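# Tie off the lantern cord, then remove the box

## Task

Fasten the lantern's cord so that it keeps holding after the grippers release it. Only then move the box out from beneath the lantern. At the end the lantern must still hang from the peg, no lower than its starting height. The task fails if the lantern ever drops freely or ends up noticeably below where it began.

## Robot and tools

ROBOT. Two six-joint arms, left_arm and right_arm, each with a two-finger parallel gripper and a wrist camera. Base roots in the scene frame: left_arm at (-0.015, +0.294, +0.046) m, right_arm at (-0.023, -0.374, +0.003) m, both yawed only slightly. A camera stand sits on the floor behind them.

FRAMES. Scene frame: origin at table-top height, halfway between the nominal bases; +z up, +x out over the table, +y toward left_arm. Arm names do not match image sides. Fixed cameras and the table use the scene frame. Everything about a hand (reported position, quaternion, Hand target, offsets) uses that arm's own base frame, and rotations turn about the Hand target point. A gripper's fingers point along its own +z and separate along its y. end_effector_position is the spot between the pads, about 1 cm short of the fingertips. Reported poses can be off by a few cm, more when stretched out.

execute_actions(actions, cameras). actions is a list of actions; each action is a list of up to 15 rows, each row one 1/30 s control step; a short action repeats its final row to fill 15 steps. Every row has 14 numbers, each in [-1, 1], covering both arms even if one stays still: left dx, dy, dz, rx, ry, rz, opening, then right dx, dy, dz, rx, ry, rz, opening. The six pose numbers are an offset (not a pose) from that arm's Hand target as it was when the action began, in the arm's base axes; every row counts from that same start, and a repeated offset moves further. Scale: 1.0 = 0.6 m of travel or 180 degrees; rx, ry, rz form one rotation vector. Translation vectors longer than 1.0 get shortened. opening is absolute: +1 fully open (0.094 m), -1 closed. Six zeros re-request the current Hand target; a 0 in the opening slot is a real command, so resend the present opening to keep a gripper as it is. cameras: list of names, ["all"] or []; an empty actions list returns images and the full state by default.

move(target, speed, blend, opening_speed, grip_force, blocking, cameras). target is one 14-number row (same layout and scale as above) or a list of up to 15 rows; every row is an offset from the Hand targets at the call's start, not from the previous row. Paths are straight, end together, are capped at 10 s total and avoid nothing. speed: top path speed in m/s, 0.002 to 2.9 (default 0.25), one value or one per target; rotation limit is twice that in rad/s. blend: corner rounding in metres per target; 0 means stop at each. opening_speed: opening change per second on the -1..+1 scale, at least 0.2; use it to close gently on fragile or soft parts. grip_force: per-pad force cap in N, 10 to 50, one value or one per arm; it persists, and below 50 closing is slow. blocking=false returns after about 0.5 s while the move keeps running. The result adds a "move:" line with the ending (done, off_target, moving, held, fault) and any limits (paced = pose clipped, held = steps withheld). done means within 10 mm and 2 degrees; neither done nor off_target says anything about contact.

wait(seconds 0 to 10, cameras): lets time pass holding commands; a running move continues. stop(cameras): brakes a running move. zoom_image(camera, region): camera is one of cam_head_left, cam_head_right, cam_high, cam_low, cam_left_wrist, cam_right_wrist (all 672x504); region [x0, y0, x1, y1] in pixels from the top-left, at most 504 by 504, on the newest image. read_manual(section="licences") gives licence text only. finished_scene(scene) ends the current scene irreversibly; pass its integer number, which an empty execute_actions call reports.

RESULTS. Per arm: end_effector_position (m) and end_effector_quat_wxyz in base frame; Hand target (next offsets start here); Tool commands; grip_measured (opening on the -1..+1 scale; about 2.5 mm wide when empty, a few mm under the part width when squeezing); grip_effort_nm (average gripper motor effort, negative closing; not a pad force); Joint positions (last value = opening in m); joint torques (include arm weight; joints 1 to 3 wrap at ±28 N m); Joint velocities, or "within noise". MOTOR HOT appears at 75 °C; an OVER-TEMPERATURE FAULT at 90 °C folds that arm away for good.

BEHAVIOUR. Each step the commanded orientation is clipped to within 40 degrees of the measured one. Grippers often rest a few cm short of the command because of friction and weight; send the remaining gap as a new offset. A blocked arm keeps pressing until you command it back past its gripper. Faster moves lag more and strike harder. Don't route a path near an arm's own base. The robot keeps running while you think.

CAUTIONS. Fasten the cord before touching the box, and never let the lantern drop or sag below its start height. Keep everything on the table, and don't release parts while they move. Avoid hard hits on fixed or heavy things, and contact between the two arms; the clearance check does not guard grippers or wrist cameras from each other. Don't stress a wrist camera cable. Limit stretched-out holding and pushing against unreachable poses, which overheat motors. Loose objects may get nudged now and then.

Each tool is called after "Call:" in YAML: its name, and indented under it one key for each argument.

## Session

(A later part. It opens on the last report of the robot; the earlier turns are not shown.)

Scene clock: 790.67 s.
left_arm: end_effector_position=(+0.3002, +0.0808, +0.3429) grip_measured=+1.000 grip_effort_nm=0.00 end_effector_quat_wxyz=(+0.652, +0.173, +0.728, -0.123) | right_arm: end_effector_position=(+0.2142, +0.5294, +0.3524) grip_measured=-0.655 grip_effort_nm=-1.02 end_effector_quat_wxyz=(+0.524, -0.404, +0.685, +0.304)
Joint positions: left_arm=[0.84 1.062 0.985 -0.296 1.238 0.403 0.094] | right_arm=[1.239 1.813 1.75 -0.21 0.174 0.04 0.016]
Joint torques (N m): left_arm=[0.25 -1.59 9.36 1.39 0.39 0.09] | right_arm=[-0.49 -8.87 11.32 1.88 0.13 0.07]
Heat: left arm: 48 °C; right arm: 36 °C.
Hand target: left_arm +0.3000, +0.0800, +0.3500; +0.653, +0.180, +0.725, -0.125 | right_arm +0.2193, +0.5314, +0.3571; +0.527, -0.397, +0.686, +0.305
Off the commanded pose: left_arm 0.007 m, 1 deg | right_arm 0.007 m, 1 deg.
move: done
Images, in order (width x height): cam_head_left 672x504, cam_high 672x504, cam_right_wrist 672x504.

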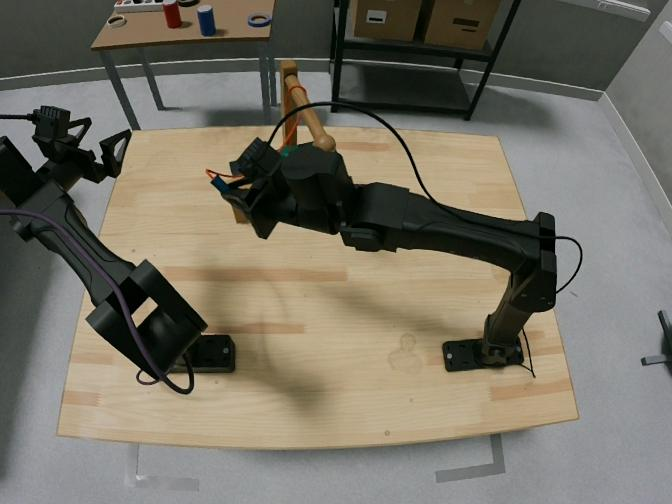

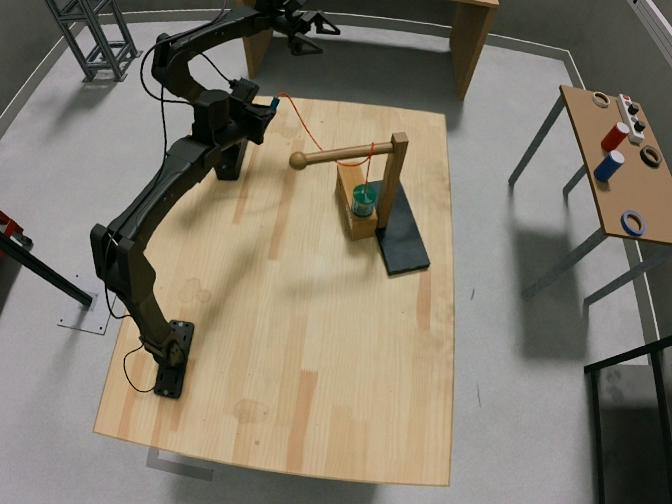

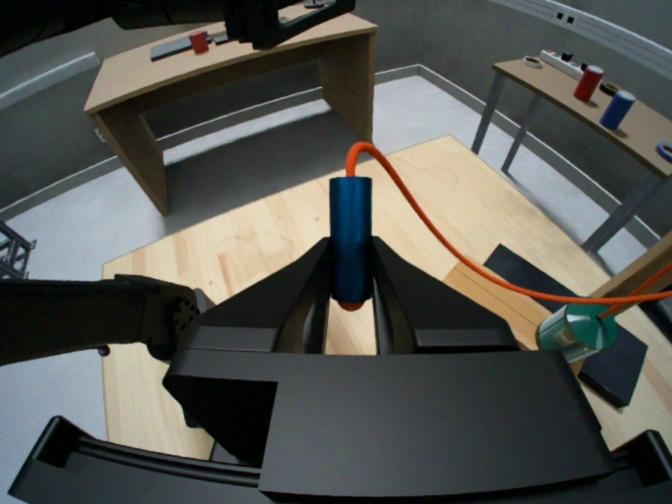

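Call:
move:
  target:
    - [0,0,0,0,0,0,1, 0.0323,-0.1003,0.1665,0,0,0,-0.8]
    - [0,0,0,0,0,0,1, 0.097,-0.2678,0.2165,0,0,0,-0.8]
  speed: 0.18
  blend: [0.04,0]
  cameras: ["cam_head_left","cam_high","cam_right_wrist"]

Scene clock: 803.03 s.
left_arm: end_effector_position=(+0.3002, +0.0808, +0.3429) grip_measured=+1.000 grip_effort_nm=0.01 end_effector_quat_wxyz=(+0.652, +0.173, +0.728, -0.123) | right_arm: end_effector_position=(+0.2858, +0.3774, +0.4684) grip_measured=-0.655 grip_effort_nm=-1.02 end_effector_quat_wxyz=(+0.514, -0.396, +0.700, +0.297)
Joint positions: left_arm=[0.84 1.062 0.985 -0.296 1.238 0.403 0.094] | right_arm=[0.853 1.652 2.104 -0.756 -0.178 -0.045 0.016]
Joint torques (N m): left_arm=[0.25 -1.55 9.31 1.37 0.39 0.08] | right_arm=[0.01 -8.99 9.39 1.83 -0.12 -0.07]
Heat: left arm: 48 °C; right arm: 36 °C.
Hand target: left_arm +0.3000, +0.0800, +0.3500; +0.653, +0.180, +0.725, -0.125 | right_arm +0.2776, +0.3709, +0.4869; +0.527, -0.397, +0.687, +0.305
Off the commanded pose: left_arm 0.007 m, 1 deg | right_arm 0.021 m, 2 deg.
move: off_target (right_arm)
Images, in order (width x height): cam_head_left 672x504, cam_high 672x504, cam_right_wrist 672x504.

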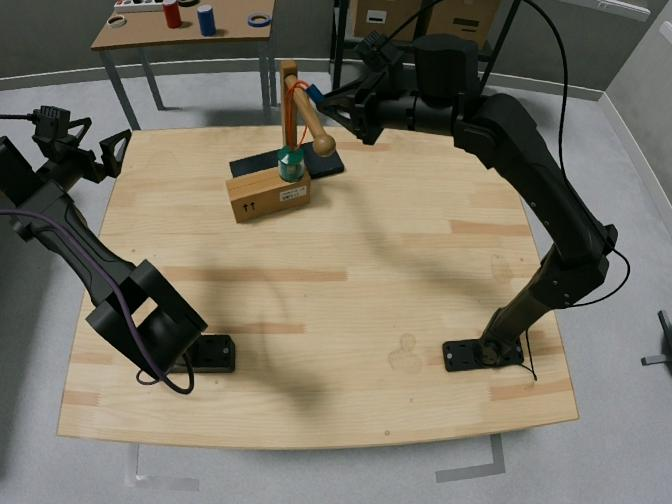

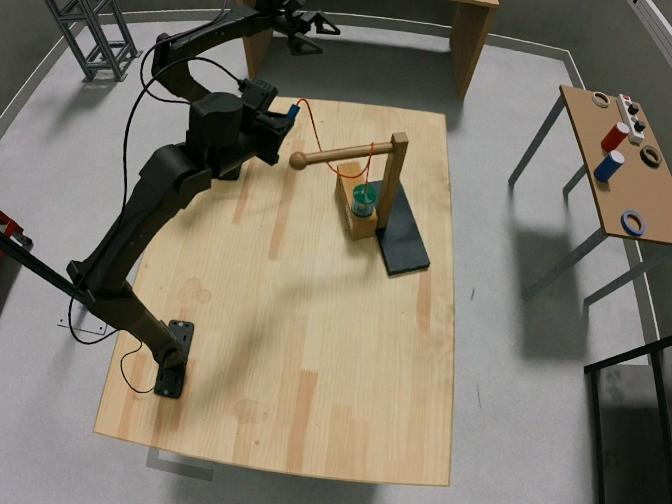

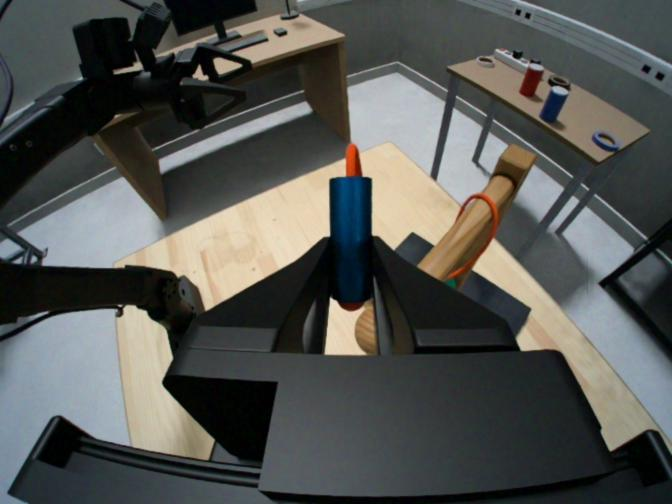

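Call:
move:
  target:
    - [0,0,0,0,0,0,1, 0.0978,-0.1682,-0.0832,0,0,0,-0.8]
    - [0,0,0,0,0,0,1, 0.1972,-0.2193,-0.3165,0,0,0,-0.8]
  speed: 0.18
  blend: [0.04,0]
  cameras: ["cam_head_left","cam_head_right","cam_high","cam_right_wrist"]

Scene clock: 826.50 s.
left_arm: end_effector_position=(+0.3002, +0.0808, +0.3429) grip_measured=+1.000 grip_effort_nm=0.00 end_effector_quat_wxyz=(+0.652, +0.173, +0.728, -0.123) | right_arm: end_effector_position=(+0.3956, +0.2386, +0.2988) grip_measured=-0.655 grip_effort_nm=-1.02 end_effector_quat_wxyz=(+0.526, -0.394, +0.691, +0.301)
Joint positions: left_arm=[0.84 1.062 0.985 -0.296 1.238 0.403 0.094] | right_arm=[0.279 1.503 1.222 -0.082 -0.725 -0.245 0.016]
Joint torques (N m): left_arm=[0.2 -1.55 9.29 1.38 0.39 0.08] | right_arm=[-0.27 -6.45 7.79 1.89 -0.32 -0.07]
Heat: left arm: 48 °C; right arm: 37 °C.
Hand target: left_arm +0.3000, +0.0800, +0.3500; +0.653, +0.180, +0.725, -0.125 | right_arm +0.3959, +0.2392, +0.2971; +0.527, -0.397, +0.686, +0.305
Off the commanded pose: left_arm 0.007 m, 1 deg | right_arm 0.002 m, 1 deg.
move: done
Images, in order (width x height): cam_head_left 672x504, cam_head_right 672x504, cam_high 672x504, cam_right_wrist 672x504.

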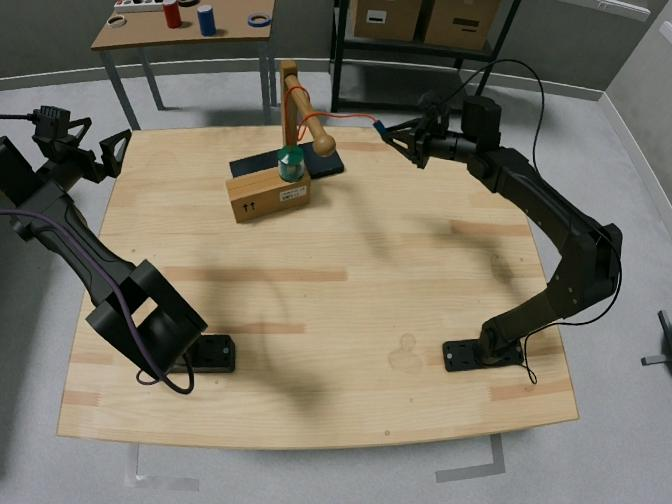

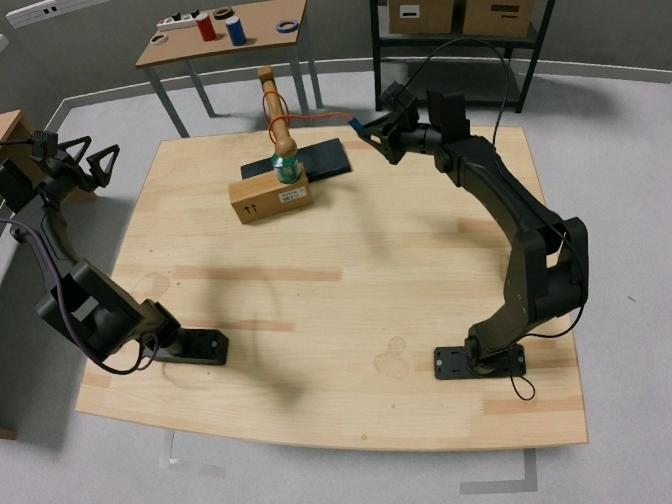

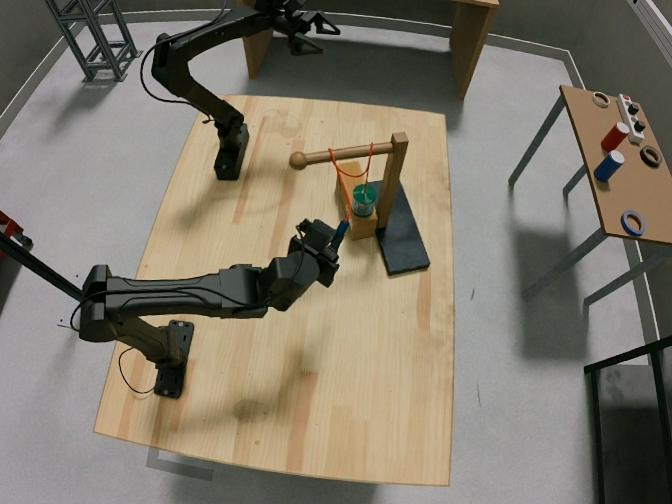

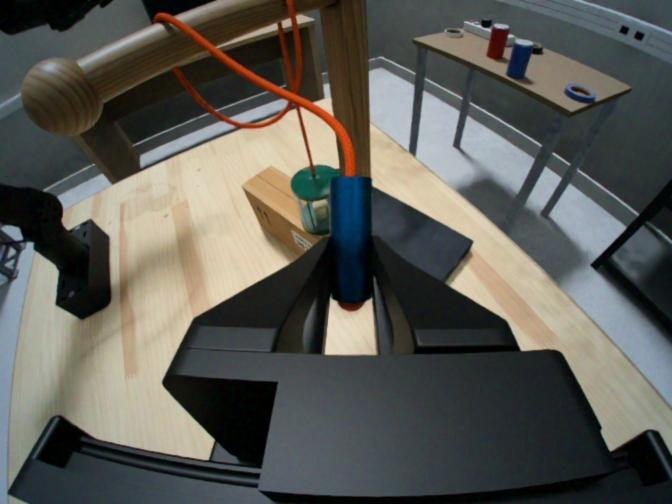

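Call:
zoom_image:
  camera: "cam_right_wrist"
  region: [0, 0, 420, 300]

Call:
zoom_image:
  camera: "cam_high"
  region: [260, 110, 440, 290]

Scaled by 1.200 from the camera's 672x504 image, which has a finer 960x720 frame.

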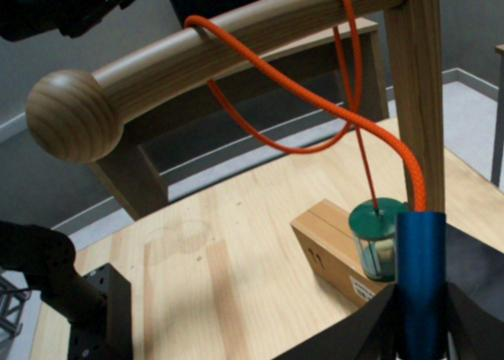

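Scaled by 2.800 from the camera's 672x504 image, which has a finer 960x720 frame.

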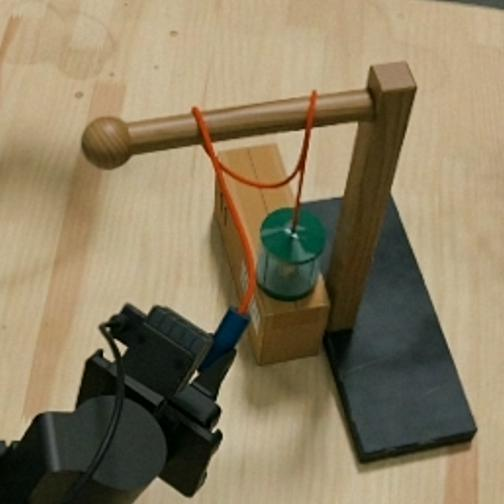

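Call:
zoom_image:
  camera: "cam_right_wrist"
  region: [220, 130, 400, 265]

Call:
zoom_image:
  camera: "cam_head_left"
  region: [210, 50, 410, 230]

Call:
zoom_image:
  camera: "cam_head_right"
  region: [210, 50, 410, 230]

Scaled by 2.800 from the camera's 672x504 image, which has a finer 960x720 frame.

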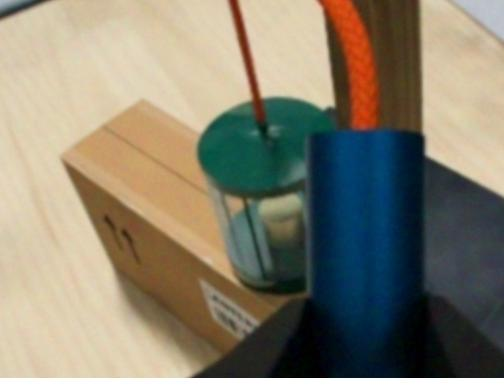

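Scaled by 2.520 from the camera's 672x504 image, which has a finer 960x720 frame.

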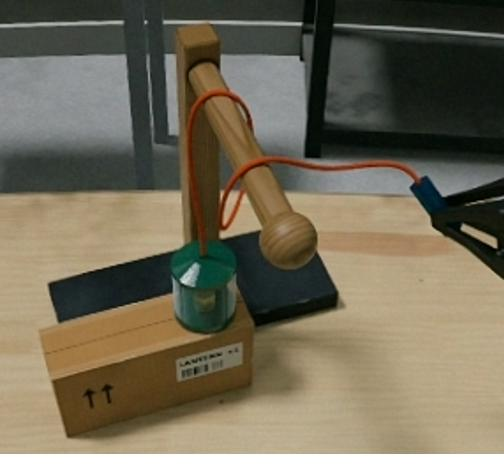

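Scaled by 2.520 from the camera's 672x504 image, which has a finer 960x720 frame.

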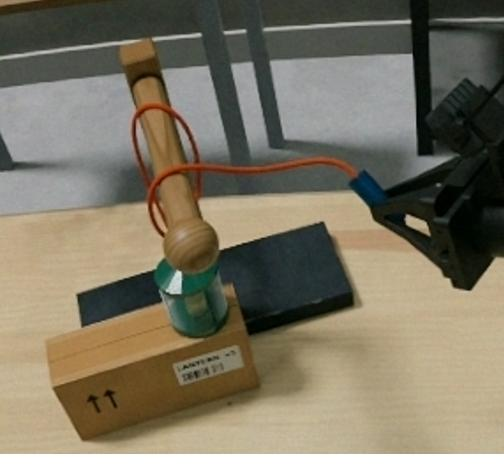

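Call:
move:
  target: [0.0363,-0.3157,-0.165,0.0155,0.0472,-0.1465,0.06, 0.0067,-0.07,-0.1502,0,0,0,-0.8]
  speed: 0.18
  cameras: ["cam_head_left","cam_high","cam_left_wrist","cam_right_wrist"]

Scene clock: 1071.87 s.
left_arm: end_effector_position=(+0.3209, -0.1085, +0.2566) grip_measured=+0.063 grip_effort_nm=-0.13 end_effector_quat_wxyz=(+0.550, +0.348, +0.712, -0.264) | right_arm: end_effector_position=(+0.4006, +0.1974, +0.2116) grip_measured=-0.655 grip_effort_nm=-1.02 end_effector_quat_wxyz=(+0.528, -0.394, +0.690, +0.300)
Joint positions: left_arm=[0.128 1.102 0.786 -0.16 0.977 0.411 0.05] | right_arm=[0.149 1.562 0.931 0.226 -0.845 -0.312 0.016]
Joint torques (N m): left_arm=[-0.4 -2.29 5.86 1.96 0.21 -0.06] | right_arm=[-0.47 -6.11 7.09 1.79 -0.36 -0.11]
Heat: left arm: 51 °C; right arm: 38 °C.
Hand target: left_arm +0.3218, -0.1094, +0.2511; +0.547, +0.347, +0.714, -0.266 | right_arm +0.3999, +0.1972, +0.2069; +0.527, -0.397, +0.687, +0.305
Off the commanded pose: left_arm 0.006 m, 0 deg | right_arm 0.005 m, 1 deg.
move: done
Images, in order (width x height): cam_head_left 672x504, cam_high 672x504, cam_left_wrist 672x504, cam_right_wrist 672x504.

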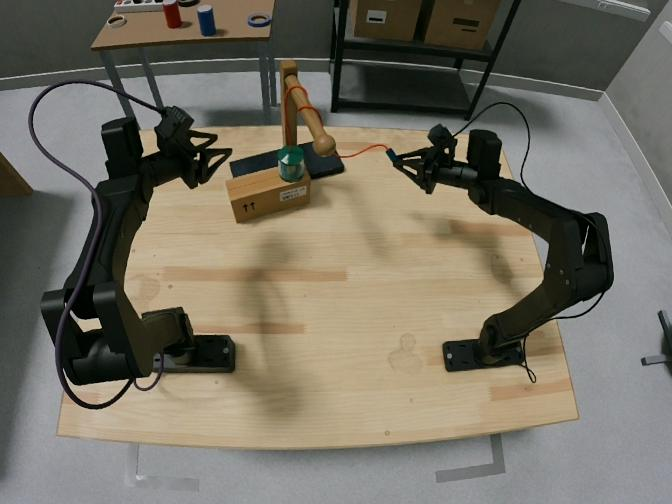

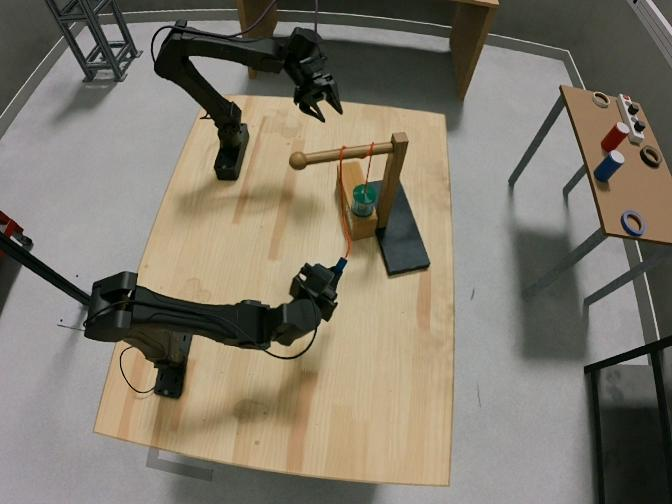

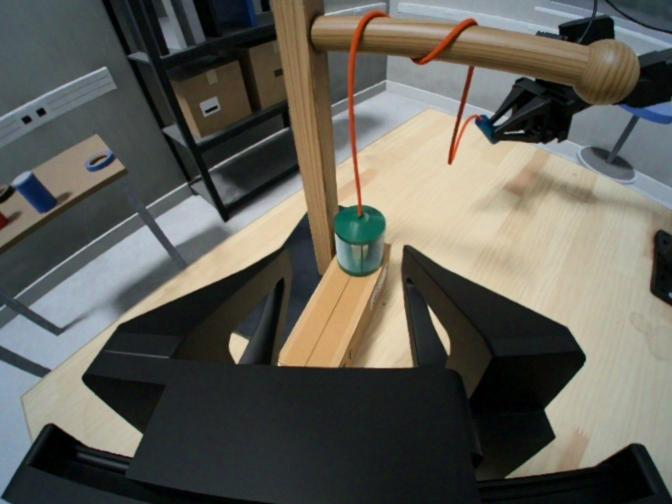

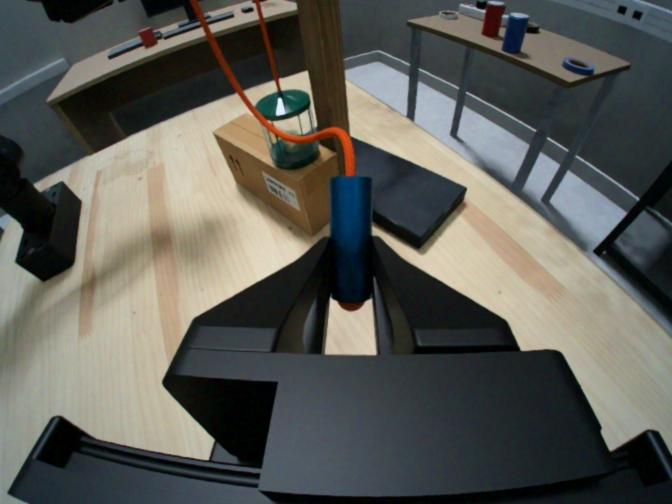

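Call:
zoom_image:
  camera: "cam_left_wrist"
  region: [250, 0, 500, 290]

Scaled by 1.738 from the camera's 672x504 image, which has a finer 960x720 frame.

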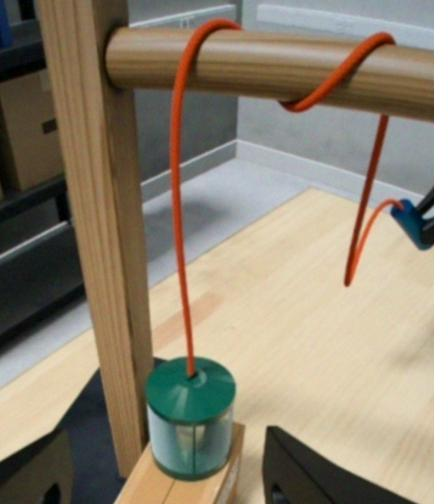

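Call:
move:
  target: [0.1822,-0.2315,-0.0789,0,0,0,-0.3, -0.0062,-0.0248,-0.0998,0,0,0,-0.8]
  speed: 0.1
  cameras: ["cam_head_left","cam_high","cam_left_wrist","cam_right_wrist"]

Scene clock: 1215.67 s.
left_arm: end_effector_position=(+0.4219, -0.2450, +0.1972) grip_measured=-0.297 grip_effort_nm=-0.13 end_effector_quat_wxyz=(+0.537, +0.348, +0.720, -0.269) | right_arm: end_effector_position=(+0.3979, +0.1832, +0.1526) grip_measured=-0.655 grip_effort_nm=-1.02 end_effector_quat_wxyz=(+0.529, -0.395, +0.689, +0.300)
Joint positions: left_arm=[-0.331 1.651 0.955 0.36 0.558 0.169 0.033] | right_arm=[0.104 1.671 0.779 0.467 -0.887 -0.341 0.016]
Joint torques (N m): left_arm=[-0.24 -6.01 9.17 2.28 0.04 -0.07] | right_arm=[-0.55 -6.17 6.2 1.79 -0.38 -0.11]
Heat: left arm: 44 °C; right arm: 39 °C.
Hand target: left_arm +0.4311, -0.2483, +0.2036; +0.547, +0.347, +0.714, -0.266 | right_arm +0.3961, +0.1823, +0.1470; +0.527, -0.397, +0.687, +0.305
Off the commanded pose: left_arm 0.012 m, 1 deg | right_arm 0.006 m, 1 deg.
move: off_target (left_arm)
Images, in order (width x height): cam_head_left 672x504, cam_high 672x504, cam_left_wrist 672x504, cam_right_wrist 672x504.

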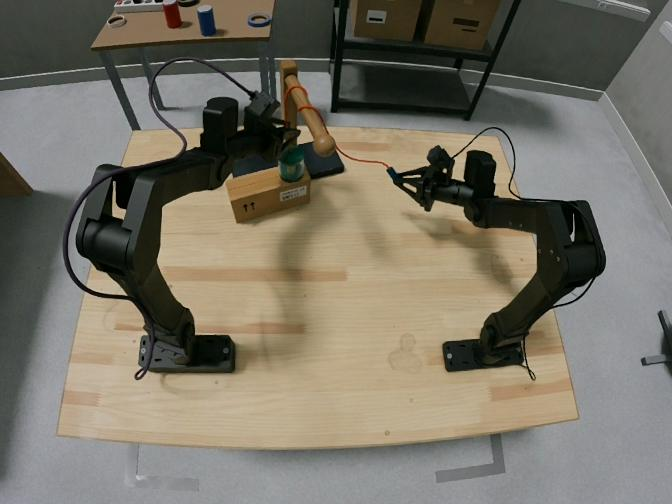

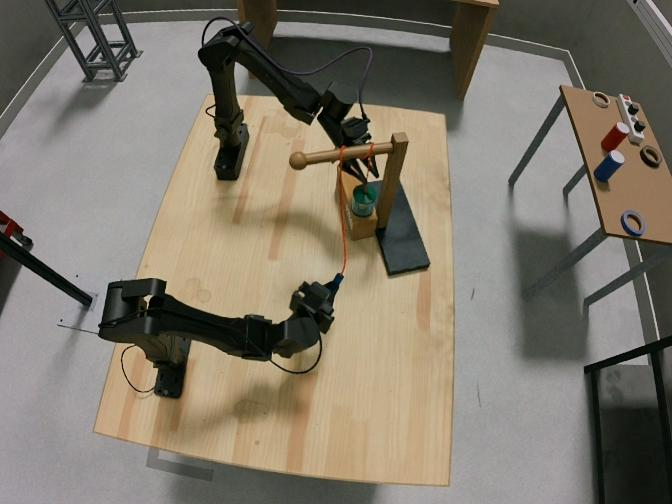

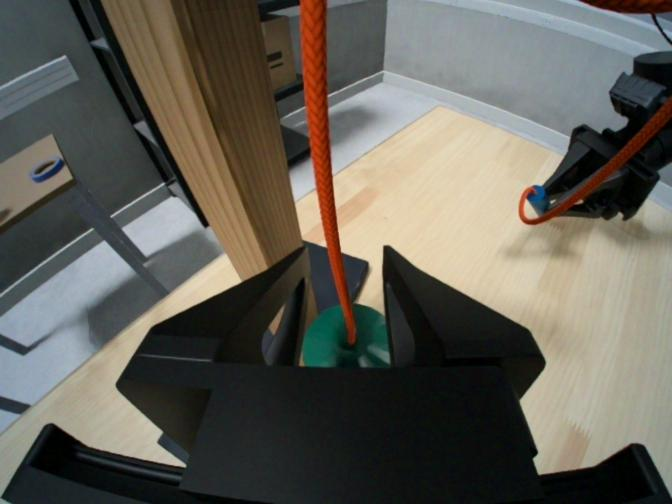

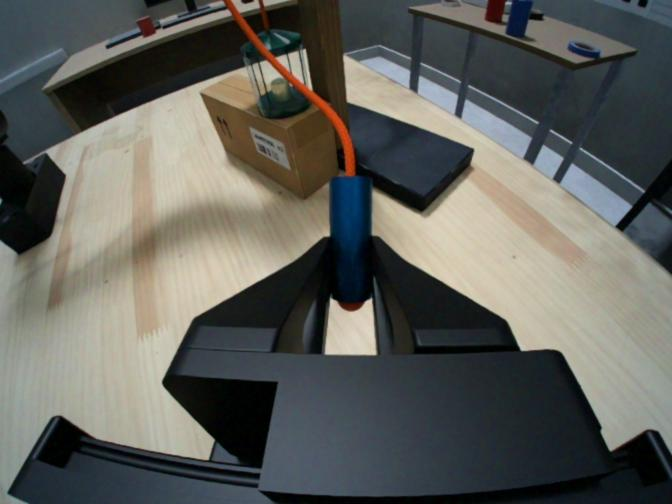

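Call:
zoom_image:
  camera: "cam_left_wrist"
  region: [230, 150, 470, 380]

Call:
zoom_image:
  camera: "cam_right_wrist"
  region: [180, 0, 440, 230]

Scaled by 2.100 from the camera's 672x504 image, which has a finer 960x720 frame.

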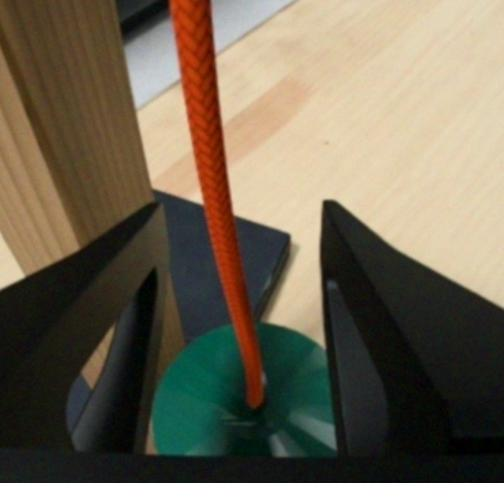

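Scaled by 1.938 from the camera's 672x504 image, which has a finer 960x720 frame.

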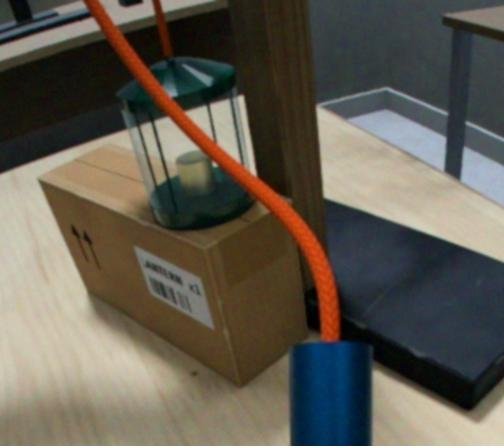

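Call:
move:
  target: [0,0,0,0,0,0,-1, 0,0,0,0,0,0,-0.8]
  grip_force: [30, 50]
  speed: 0.05
  cameras: ["cam_left_wrist"]

Scene clock: 1298.40 s.
left_arm: end_effector_position=(+0.4219, -0.2449, +0.1973) grip_measured=-0.938 grip_effort_nm=-0.62 end_effector_quat_wxyz=(+0.537, +0.348, +0.720, -0.269) | right_arm: end_effector_position=(+0.3980, +0.1832, +0.1527) grip_measured=-0.655 grip_effort_nm=-1.02 end_effector_quat_wxyz=(+0.529, -0.395, +0.689, +0.300)
Joint positions: left_arm=[-0.331 1.651 0.955 0.361 0.557 0.169 0.003] | right_arm=[0.104 1.671 0.779 0.468 -0.887 -0.341 0.016]
Joint torques (N m): left_arm=[-0.16 -6.02 9.22 2.26 0.03 -0.06] | right_arm=[-0.59 -6.13 6.11 1.79 -0.41 -0.11]
Heat: left arm: 46 °C; right arm: 40 °C.
Hand target: left_arm +0.4311, -0.2483, +0.2036; +0.547, +0.347, +0.714, -0.266 | right_arm +0.3962, +0.1823, +0.1470; +0.527, -0.397, +0.687, +0.305
Off the commanded pose: left_arm 0.012 m, 1 deg | right_arm 0.006 m, 1 deg.
grip_force (N): 30, 50
move: off_target (left_arm)
Images, in order (width x height): cam_left_wrist 672x504.

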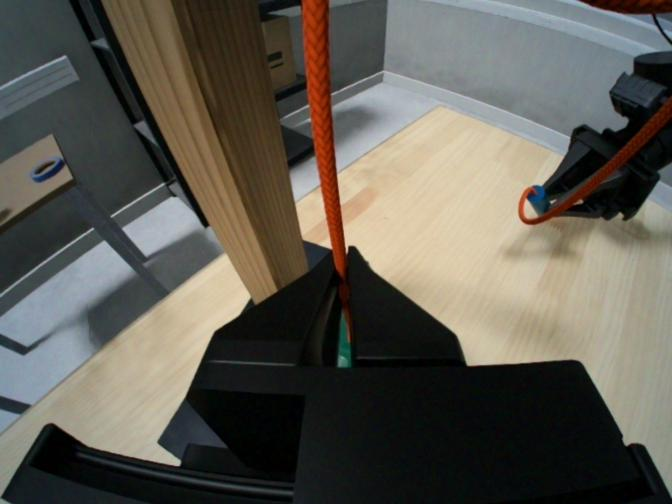

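Call:
move:
  target: [0,0,0.05,0,0,0,-1, 0,0,0,0,0,0,-0.8]
  speed: 0.03
  cameras: ["cam_head_left","cam_low","cam_left_wrist","cam_right_wrist"]

Scene clock: 1308.90 s.
left_arm: end_effector_position=(+0.4239, -0.2446, +0.1977) grip_measured=-0.939 grip_effort_nm=-0.66 end_effector_quat_wxyz=(+0.512, +0.344, +0.740, -0.269) | right_arm: end_effector_position=(+0.3980, +0.1832, +0.1527) grip_measured=-0.655 grip_effort_nm=-1.02 end_effector_quat_wxyz=(+0.529, -0.395, +0.689, +0.300)
Joint positions: left_arm=[-0.331 1.651 1.016 0.237 0.551 0.168 0.003] | right_arm=[0.104 1.671 0.779 0.468 -0.887 -0.341 0.016]
Joint torques (N m): left_arm=[-0.23 -9.94 10.4 2.25 0.13 -0.06] | right_arm=[-0.54 -6.05 6.19 1.79 -0.41 -0.08]
Heat: left arm: 47 °C; right arm: 40 °C.
Hand target: left_arm +0.4311, -0.2483, +0.2335; +0.547, +0.347, +0.714, -0.266 | right_arm +0.3962, +0.1823, +0.1470; +0.527, -0.397, +0.687, +0.305
Off the commanded pose: left_arm 0.037 m, 5 deg | right_arm 0.006 m, 1 deg.
grip_force (N): 30, 50
move: off_target (left_arm)
Images, in order (width x height): cam_head_left 672x504, cam_low 672x504, cam_left_wrist 672x504, cam_right_wrist 672x504.

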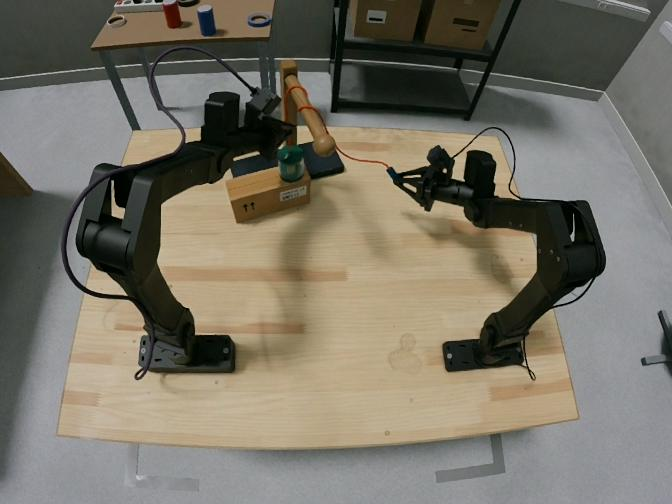

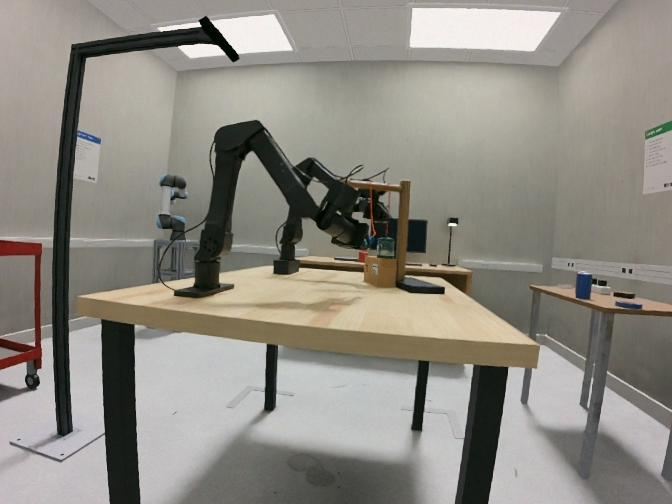

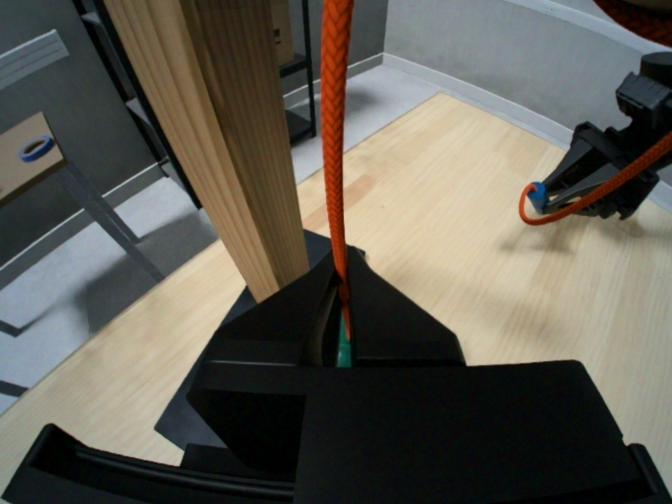

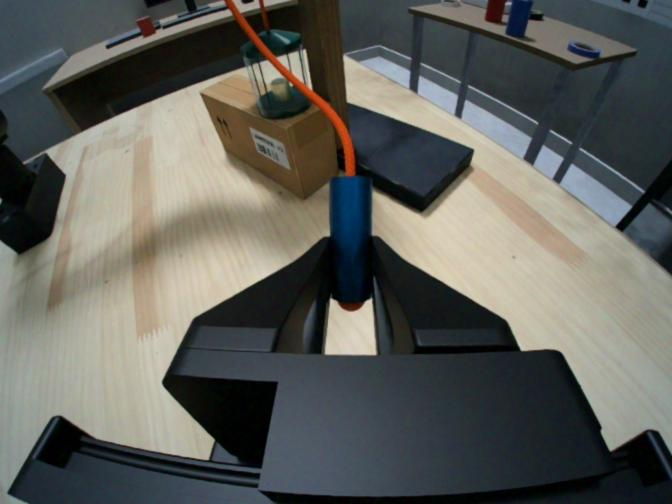

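Call:
move:
  target: [0,0,0.04,0,0,0,-1, 0,0,0,0,0,0,-0.8]
  speed: 0.03
  cameras: ["cam_head_left","cam_left_wrist","cam_right_wrist"]

Scene clock: 1352.03 s.
left_arm: end_effector_position=(+0.4269, -0.2446, +0.2050) grip_measured=-0.939 grip_effort_nm=-0.66 end_effector_quat_wxyz=(+0.497, +0.341, +0.752, -0.268) | right_arm: end_effector_position=(+0.3980, +0.1832, +0.1527) grip_measured=-0.655 grip_effort_nm=-1.02 end_effector_quat_wxyz=(+0.529, -0.395, +0.689, +0.300)
Joint positions: left_arm=[-0.331 1.651 1.082 0.131 0.545 0.168 0.003] | right_arm=[0.104 1.671 0.779 0.468 -0.887 -0.341 0.016]
Joint torques (N m): left_arm=[-0.27 -12.37 10.66 2.38 0.19 -0.07] | right_arm=[-0.53 -6.19 6.19 1.79 -0.39 -0.1]
Heat: left arm: 51 °C; right arm: 40 °C.
Hand target: left_arm +0.4311, -0.2483, +0.2577; +0.547, +0.347, +0.714, -0.266 | right_arm +0.3962, +0.1823, +0.1470; +0.527, -0.397, +0.687, +0.305
Off the commanded pose: left_arm 0.053 m, 7 deg | right_arm 0.006 m, 1 deg.
grip_force (N): 30, 50
move: off_target (left_arm)
Images, in order (width x height): cam_head_left 672x504, cam_left_wrist 672x504, cam_right_wrist 672x504.

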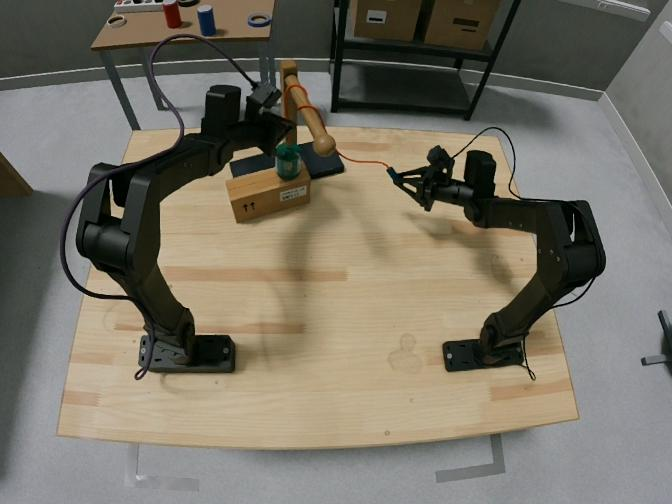

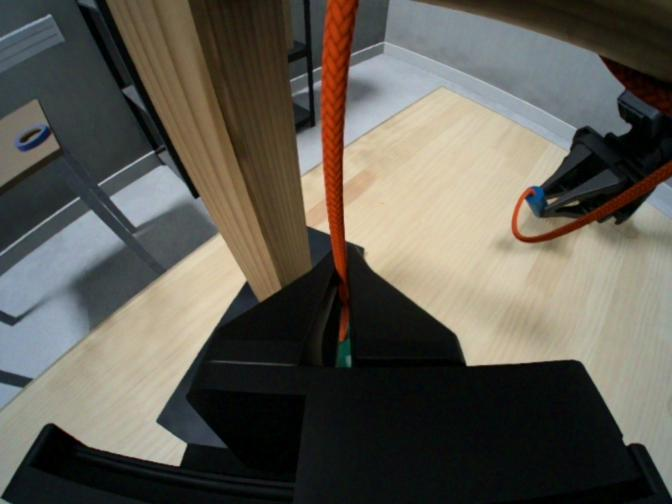

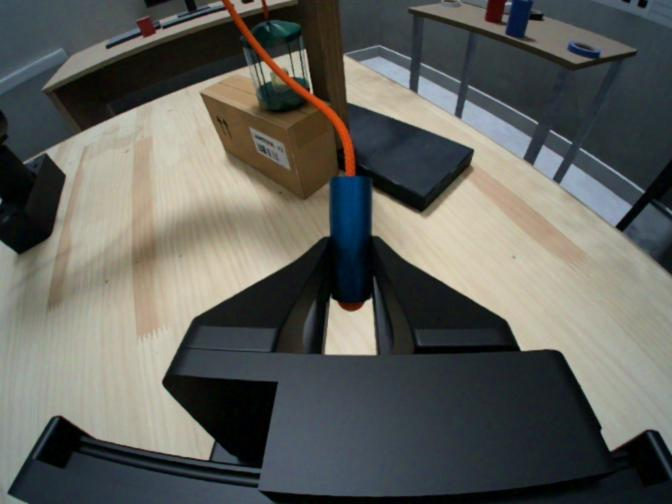

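Call:
move:
  target: [0,0,0.035,0,0,0,-1, 0,0,0,0,0,0,-0.8]
  speed: 0.03
  cameras: ["cam_left_wrist","cam_right_wrist"]

Scene clock: 1368.70 s.
left_arm: end_effector_position=(+0.4289, -0.2453, +0.2237) grip_measured=-0.939 grip_effort_nm=-0.66 end_effector_quat_wxyz=(+0.495, +0.341, +0.753, -0.268) | right_arm: end_effector_position=(+0.3980, +0.1832, +0.1527) grip_measured=-0.655 grip_effort_nm=-1.02 end_effector_quat_wxyz=(+0.529, -0.395, +0.689, +0.300)
Joint positions: left_arm=[-0.331 1.639 1.15 0.047 0.545 0.168 0.003] | right_arm=[0.104 1.671 0.779 0.468 -0.887 -0.341 0.016]
Joint torques (N m): left_arm=[-0.27 -12.59 10.78 2.33 0.19 -0.06] | right_arm=[-0.54 -6.15 6.16 1.77 -0.41 -0.08]
Heat: left arm: 54 °C; right arm: 40 °C.
Hand target: left_arm +0.4311, -0.2483, +0.2785; +0.547, +0.347, +0.714, -0.266 | right_arm +0.3962, +0.1823, +0.1470; +0.527, -0.397, +0.687, +0.305
Off the commanded pose: left_arm 0.055 m, 8 deg | right_arm 0.006 m, 1 deg.
grip_force (N): 30, 50
move: off_target (left_arm)
Images, in order (width x height): cam_left_wrist 672x504, cam_right_wrist 672x504.

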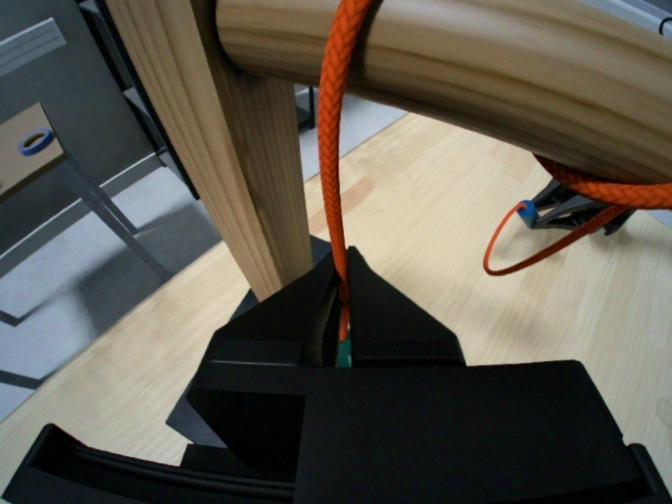

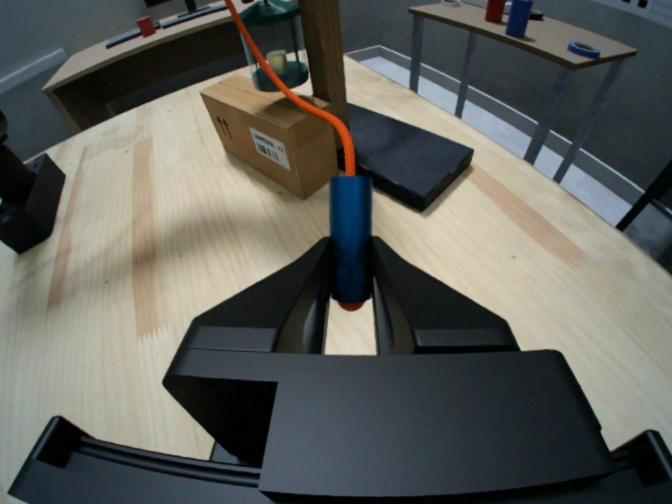

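Call:
move:
  target: [0,0,0,0,0,0,-1, -0.0008,-0.0667,0.0,0,0,0,-0.8]
  speed: 0.08
  cameras: ["cam_left_wrist","cam_right_wrist"]

Scene clock: 1384.30 s.
left_arm: end_effector_position=(+0.4289, -0.2453, +0.2236) grip_measured=-0.939 grip_effort_nm=-0.66 end_effector_quat_wxyz=(+0.495, +0.341, +0.753, -0.269) | right_arm: end_effector_position=(+0.3984, +0.1413, +0.1478) grip_measured=-0.655 grip_effort_nm=-1.02 end_effector_quat_wxyz=(+0.531, -0.394, +0.689, +0.297)
Joint positions: left_arm=[-0.331 1.639 1.15 0.046 0.545 0.168 0.003] | right_arm=[-0.029 1.671 0.779 0.39 -0.999 -0.442 0.016]
Joint torques (N m): left_arm=[-0.18 -12.72 10.73 2.34 0.2 -0.06] | right_arm=[-0.18 -7.05 7.2 1.38 -0.5 -0.08]
Heat: left arm: 54 °C; right arm: 39 °C.
Hand target: left_arm +0.4311, -0.2483, +0.2785; +0.547, +0.347, +0.714, -0.266 | right_arm +0.3957, +0.1422, +0.1470; +0.527, -0.397, +0.687, +0.305
Off the commanded pose: left_arm 0.055 m, 8 deg | right_arm 0.003 m, 1 deg.
grip_force (N): 30, 50
move: off_target (left_arm)
Images, in order (width x height): cam_left_wrist 672x504, cam_right_wrist 672x504.

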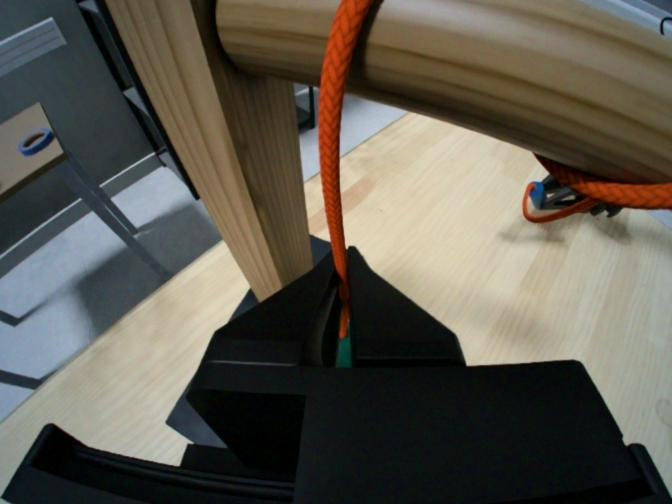

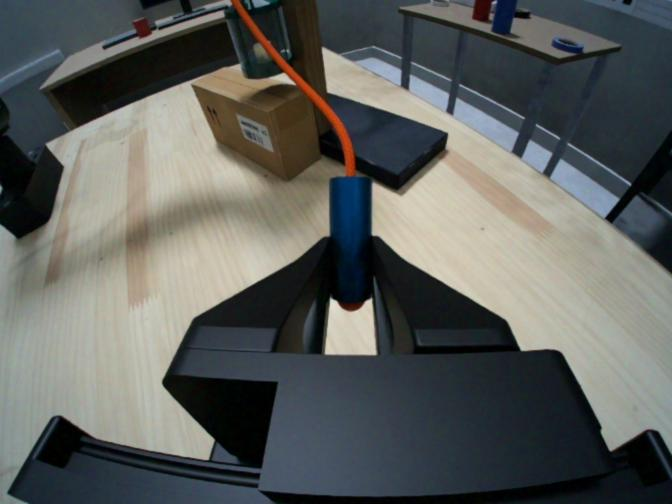

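Call:
move:
  target: [0,0,0,0,0,0,-1, -0.0008,-0.0583,0.0,0,0,0,-0.8]
  speed: 0.06
  cameras: ["cam_left_wrist","cam_right_wrist"]

Scene clock: 1391.10 s.
left_arm: end_effector_position=(+0.4289, -0.2453, +0.2236) grip_measured=-0.939 grip_effort_nm=-0.66 end_effector_quat_wxyz=(+0.495, +0.341, +0.753, -0.269) | right_arm: end_effector_position=(+0.3912, +0.1111, +0.1452) grip_measured=-0.655 grip_effort_nm=-1.02 end_effector_quat_wxyz=(+0.528, -0.399, +0.685, +0.304)
Joint positions: left_arm=[-0.331 1.639 1.15 0.046 0.545 0.168 0.003] | right_arm=[-0.134 1.671 0.797 0.26 -1.108 -0.567 0.016]
Joint torques (N m): left_arm=[-0.23 -12.7 10.78 2.35 0.19 -0.06] | right_arm=[-0.88 -6.41 9.16 1.13 -0.38 -0.11]
Heat: left arm: 54 °C; right arm: 38 °C.
Hand target: left_arm +0.4311, -0.2483, +0.2785; +0.547, +0.347, +0.714, -0.266 | right_arm +0.3952, +0.1073, +0.1471; +0.527, -0.398, +0.686, +0.305
Off the commanded pose: left_arm 0.055 m, 8 deg | right_arm 0.006 m, 0 deg.
grip_force (N): 30, 50
move: off_target (left_arm)
Images, in order (width x height): cam_left_wrist 672x504, cam_right_wrist 672x504.

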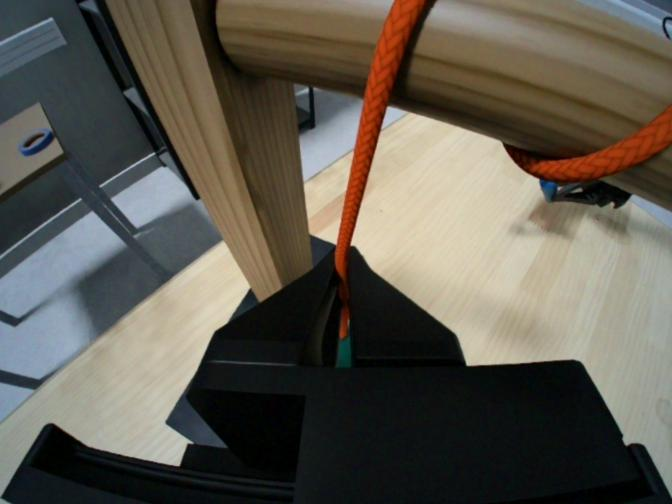

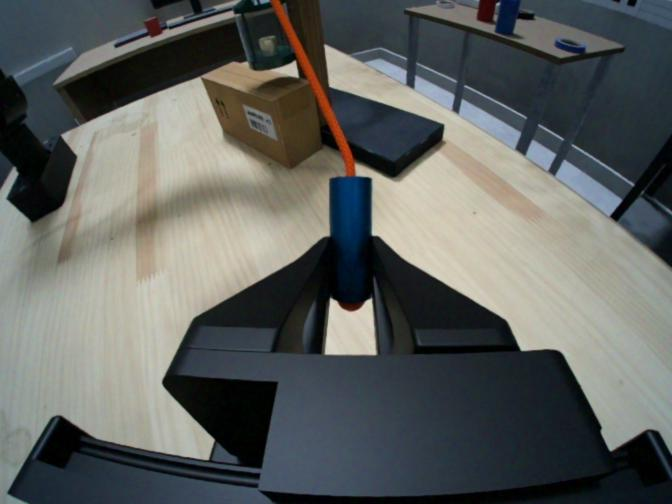

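Call:
zoom_image:
  camera: "cam_left_wrist"
  region: [300, 0, 672, 290]

Call:
zoom_image:
  camera: "cam_right_wrist"
  region: [180, 0, 440, 200]

Scaled by 1.355 from the camera's 672x504 image, which has a finer 960x720 frame.

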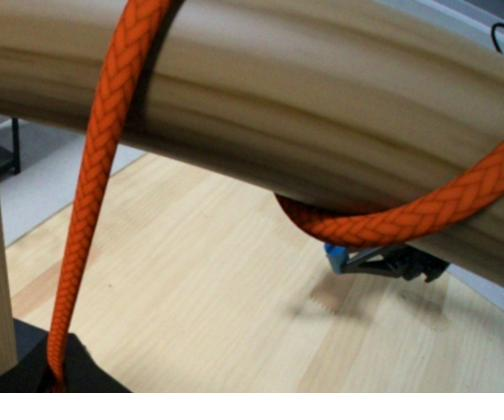

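Scaled by 1.938 from the camera's 672x504 image, which has a finer 960x720 frame.

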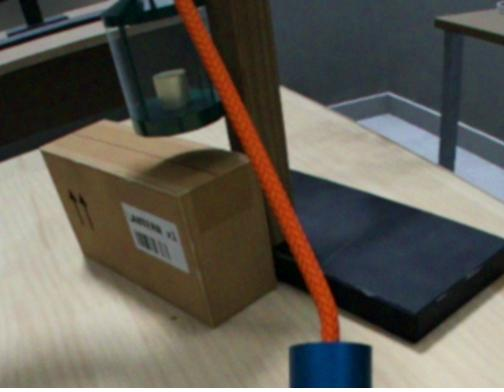

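Call:
move:
  target: [0,0,-0.04,0,0,0,-0.94, 0,0,0,0,0,0,-0.8]
  speed: 0.03
  cameras: ["cam_left_wrist"]

Scene clock: 1421.00 s.
left_arm: end_effector_position=(+0.4304, -0.2458, +0.2287) grip_measured=-0.939 grip_effort_nm=-0.66 end_effector_quat_wxyz=(+0.510, +0.342, +0.743, -0.267) | right_arm: end_effector_position=(+0.3907, +0.1100, +0.1438) grip_measured=-0.655 grip_effort_nm=-1.02 end_effector_quat_wxyz=(+0.525, -0.396, +0.688, +0.306)
Joint positions: left_arm=[-0.331 1.634 1.134 0.095 0.545 0.168 0.003] | right_arm=[-0.137 1.671 0.797 0.249 -1.108 -0.568 0.016]
Joint torques (N m): left_arm=[-0.23 -10.28 6.63 2.83 0.19 -0.05] | right_arm=[-0.62 -6.39 9.18 1.22 -0.41 -0.1]
Heat: left arm: 54 °C; right arm: 36 °C.
Hand target: left_arm +0.4311, -0.2483, +0.2546; +0.547, +0.347, +0.714, -0.266 | right_arm +0.3953, +0.1073, +0.1471; +0.527, -0.397, +0.687, +0.305
Off the commanded pose: left_arm 0.026 m, 5 deg | right_arm 0.006 m, 0 deg.
grip_force (N): 30, 50
move: off_target (left_arm)
Images, in order (width x height): cam_left_wrist 672x504.

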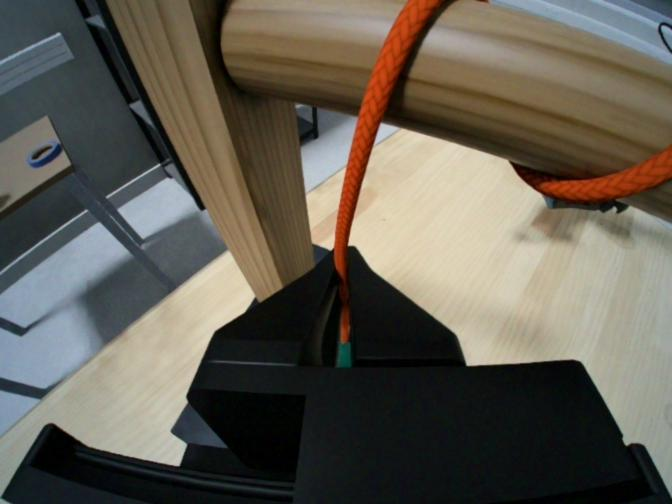

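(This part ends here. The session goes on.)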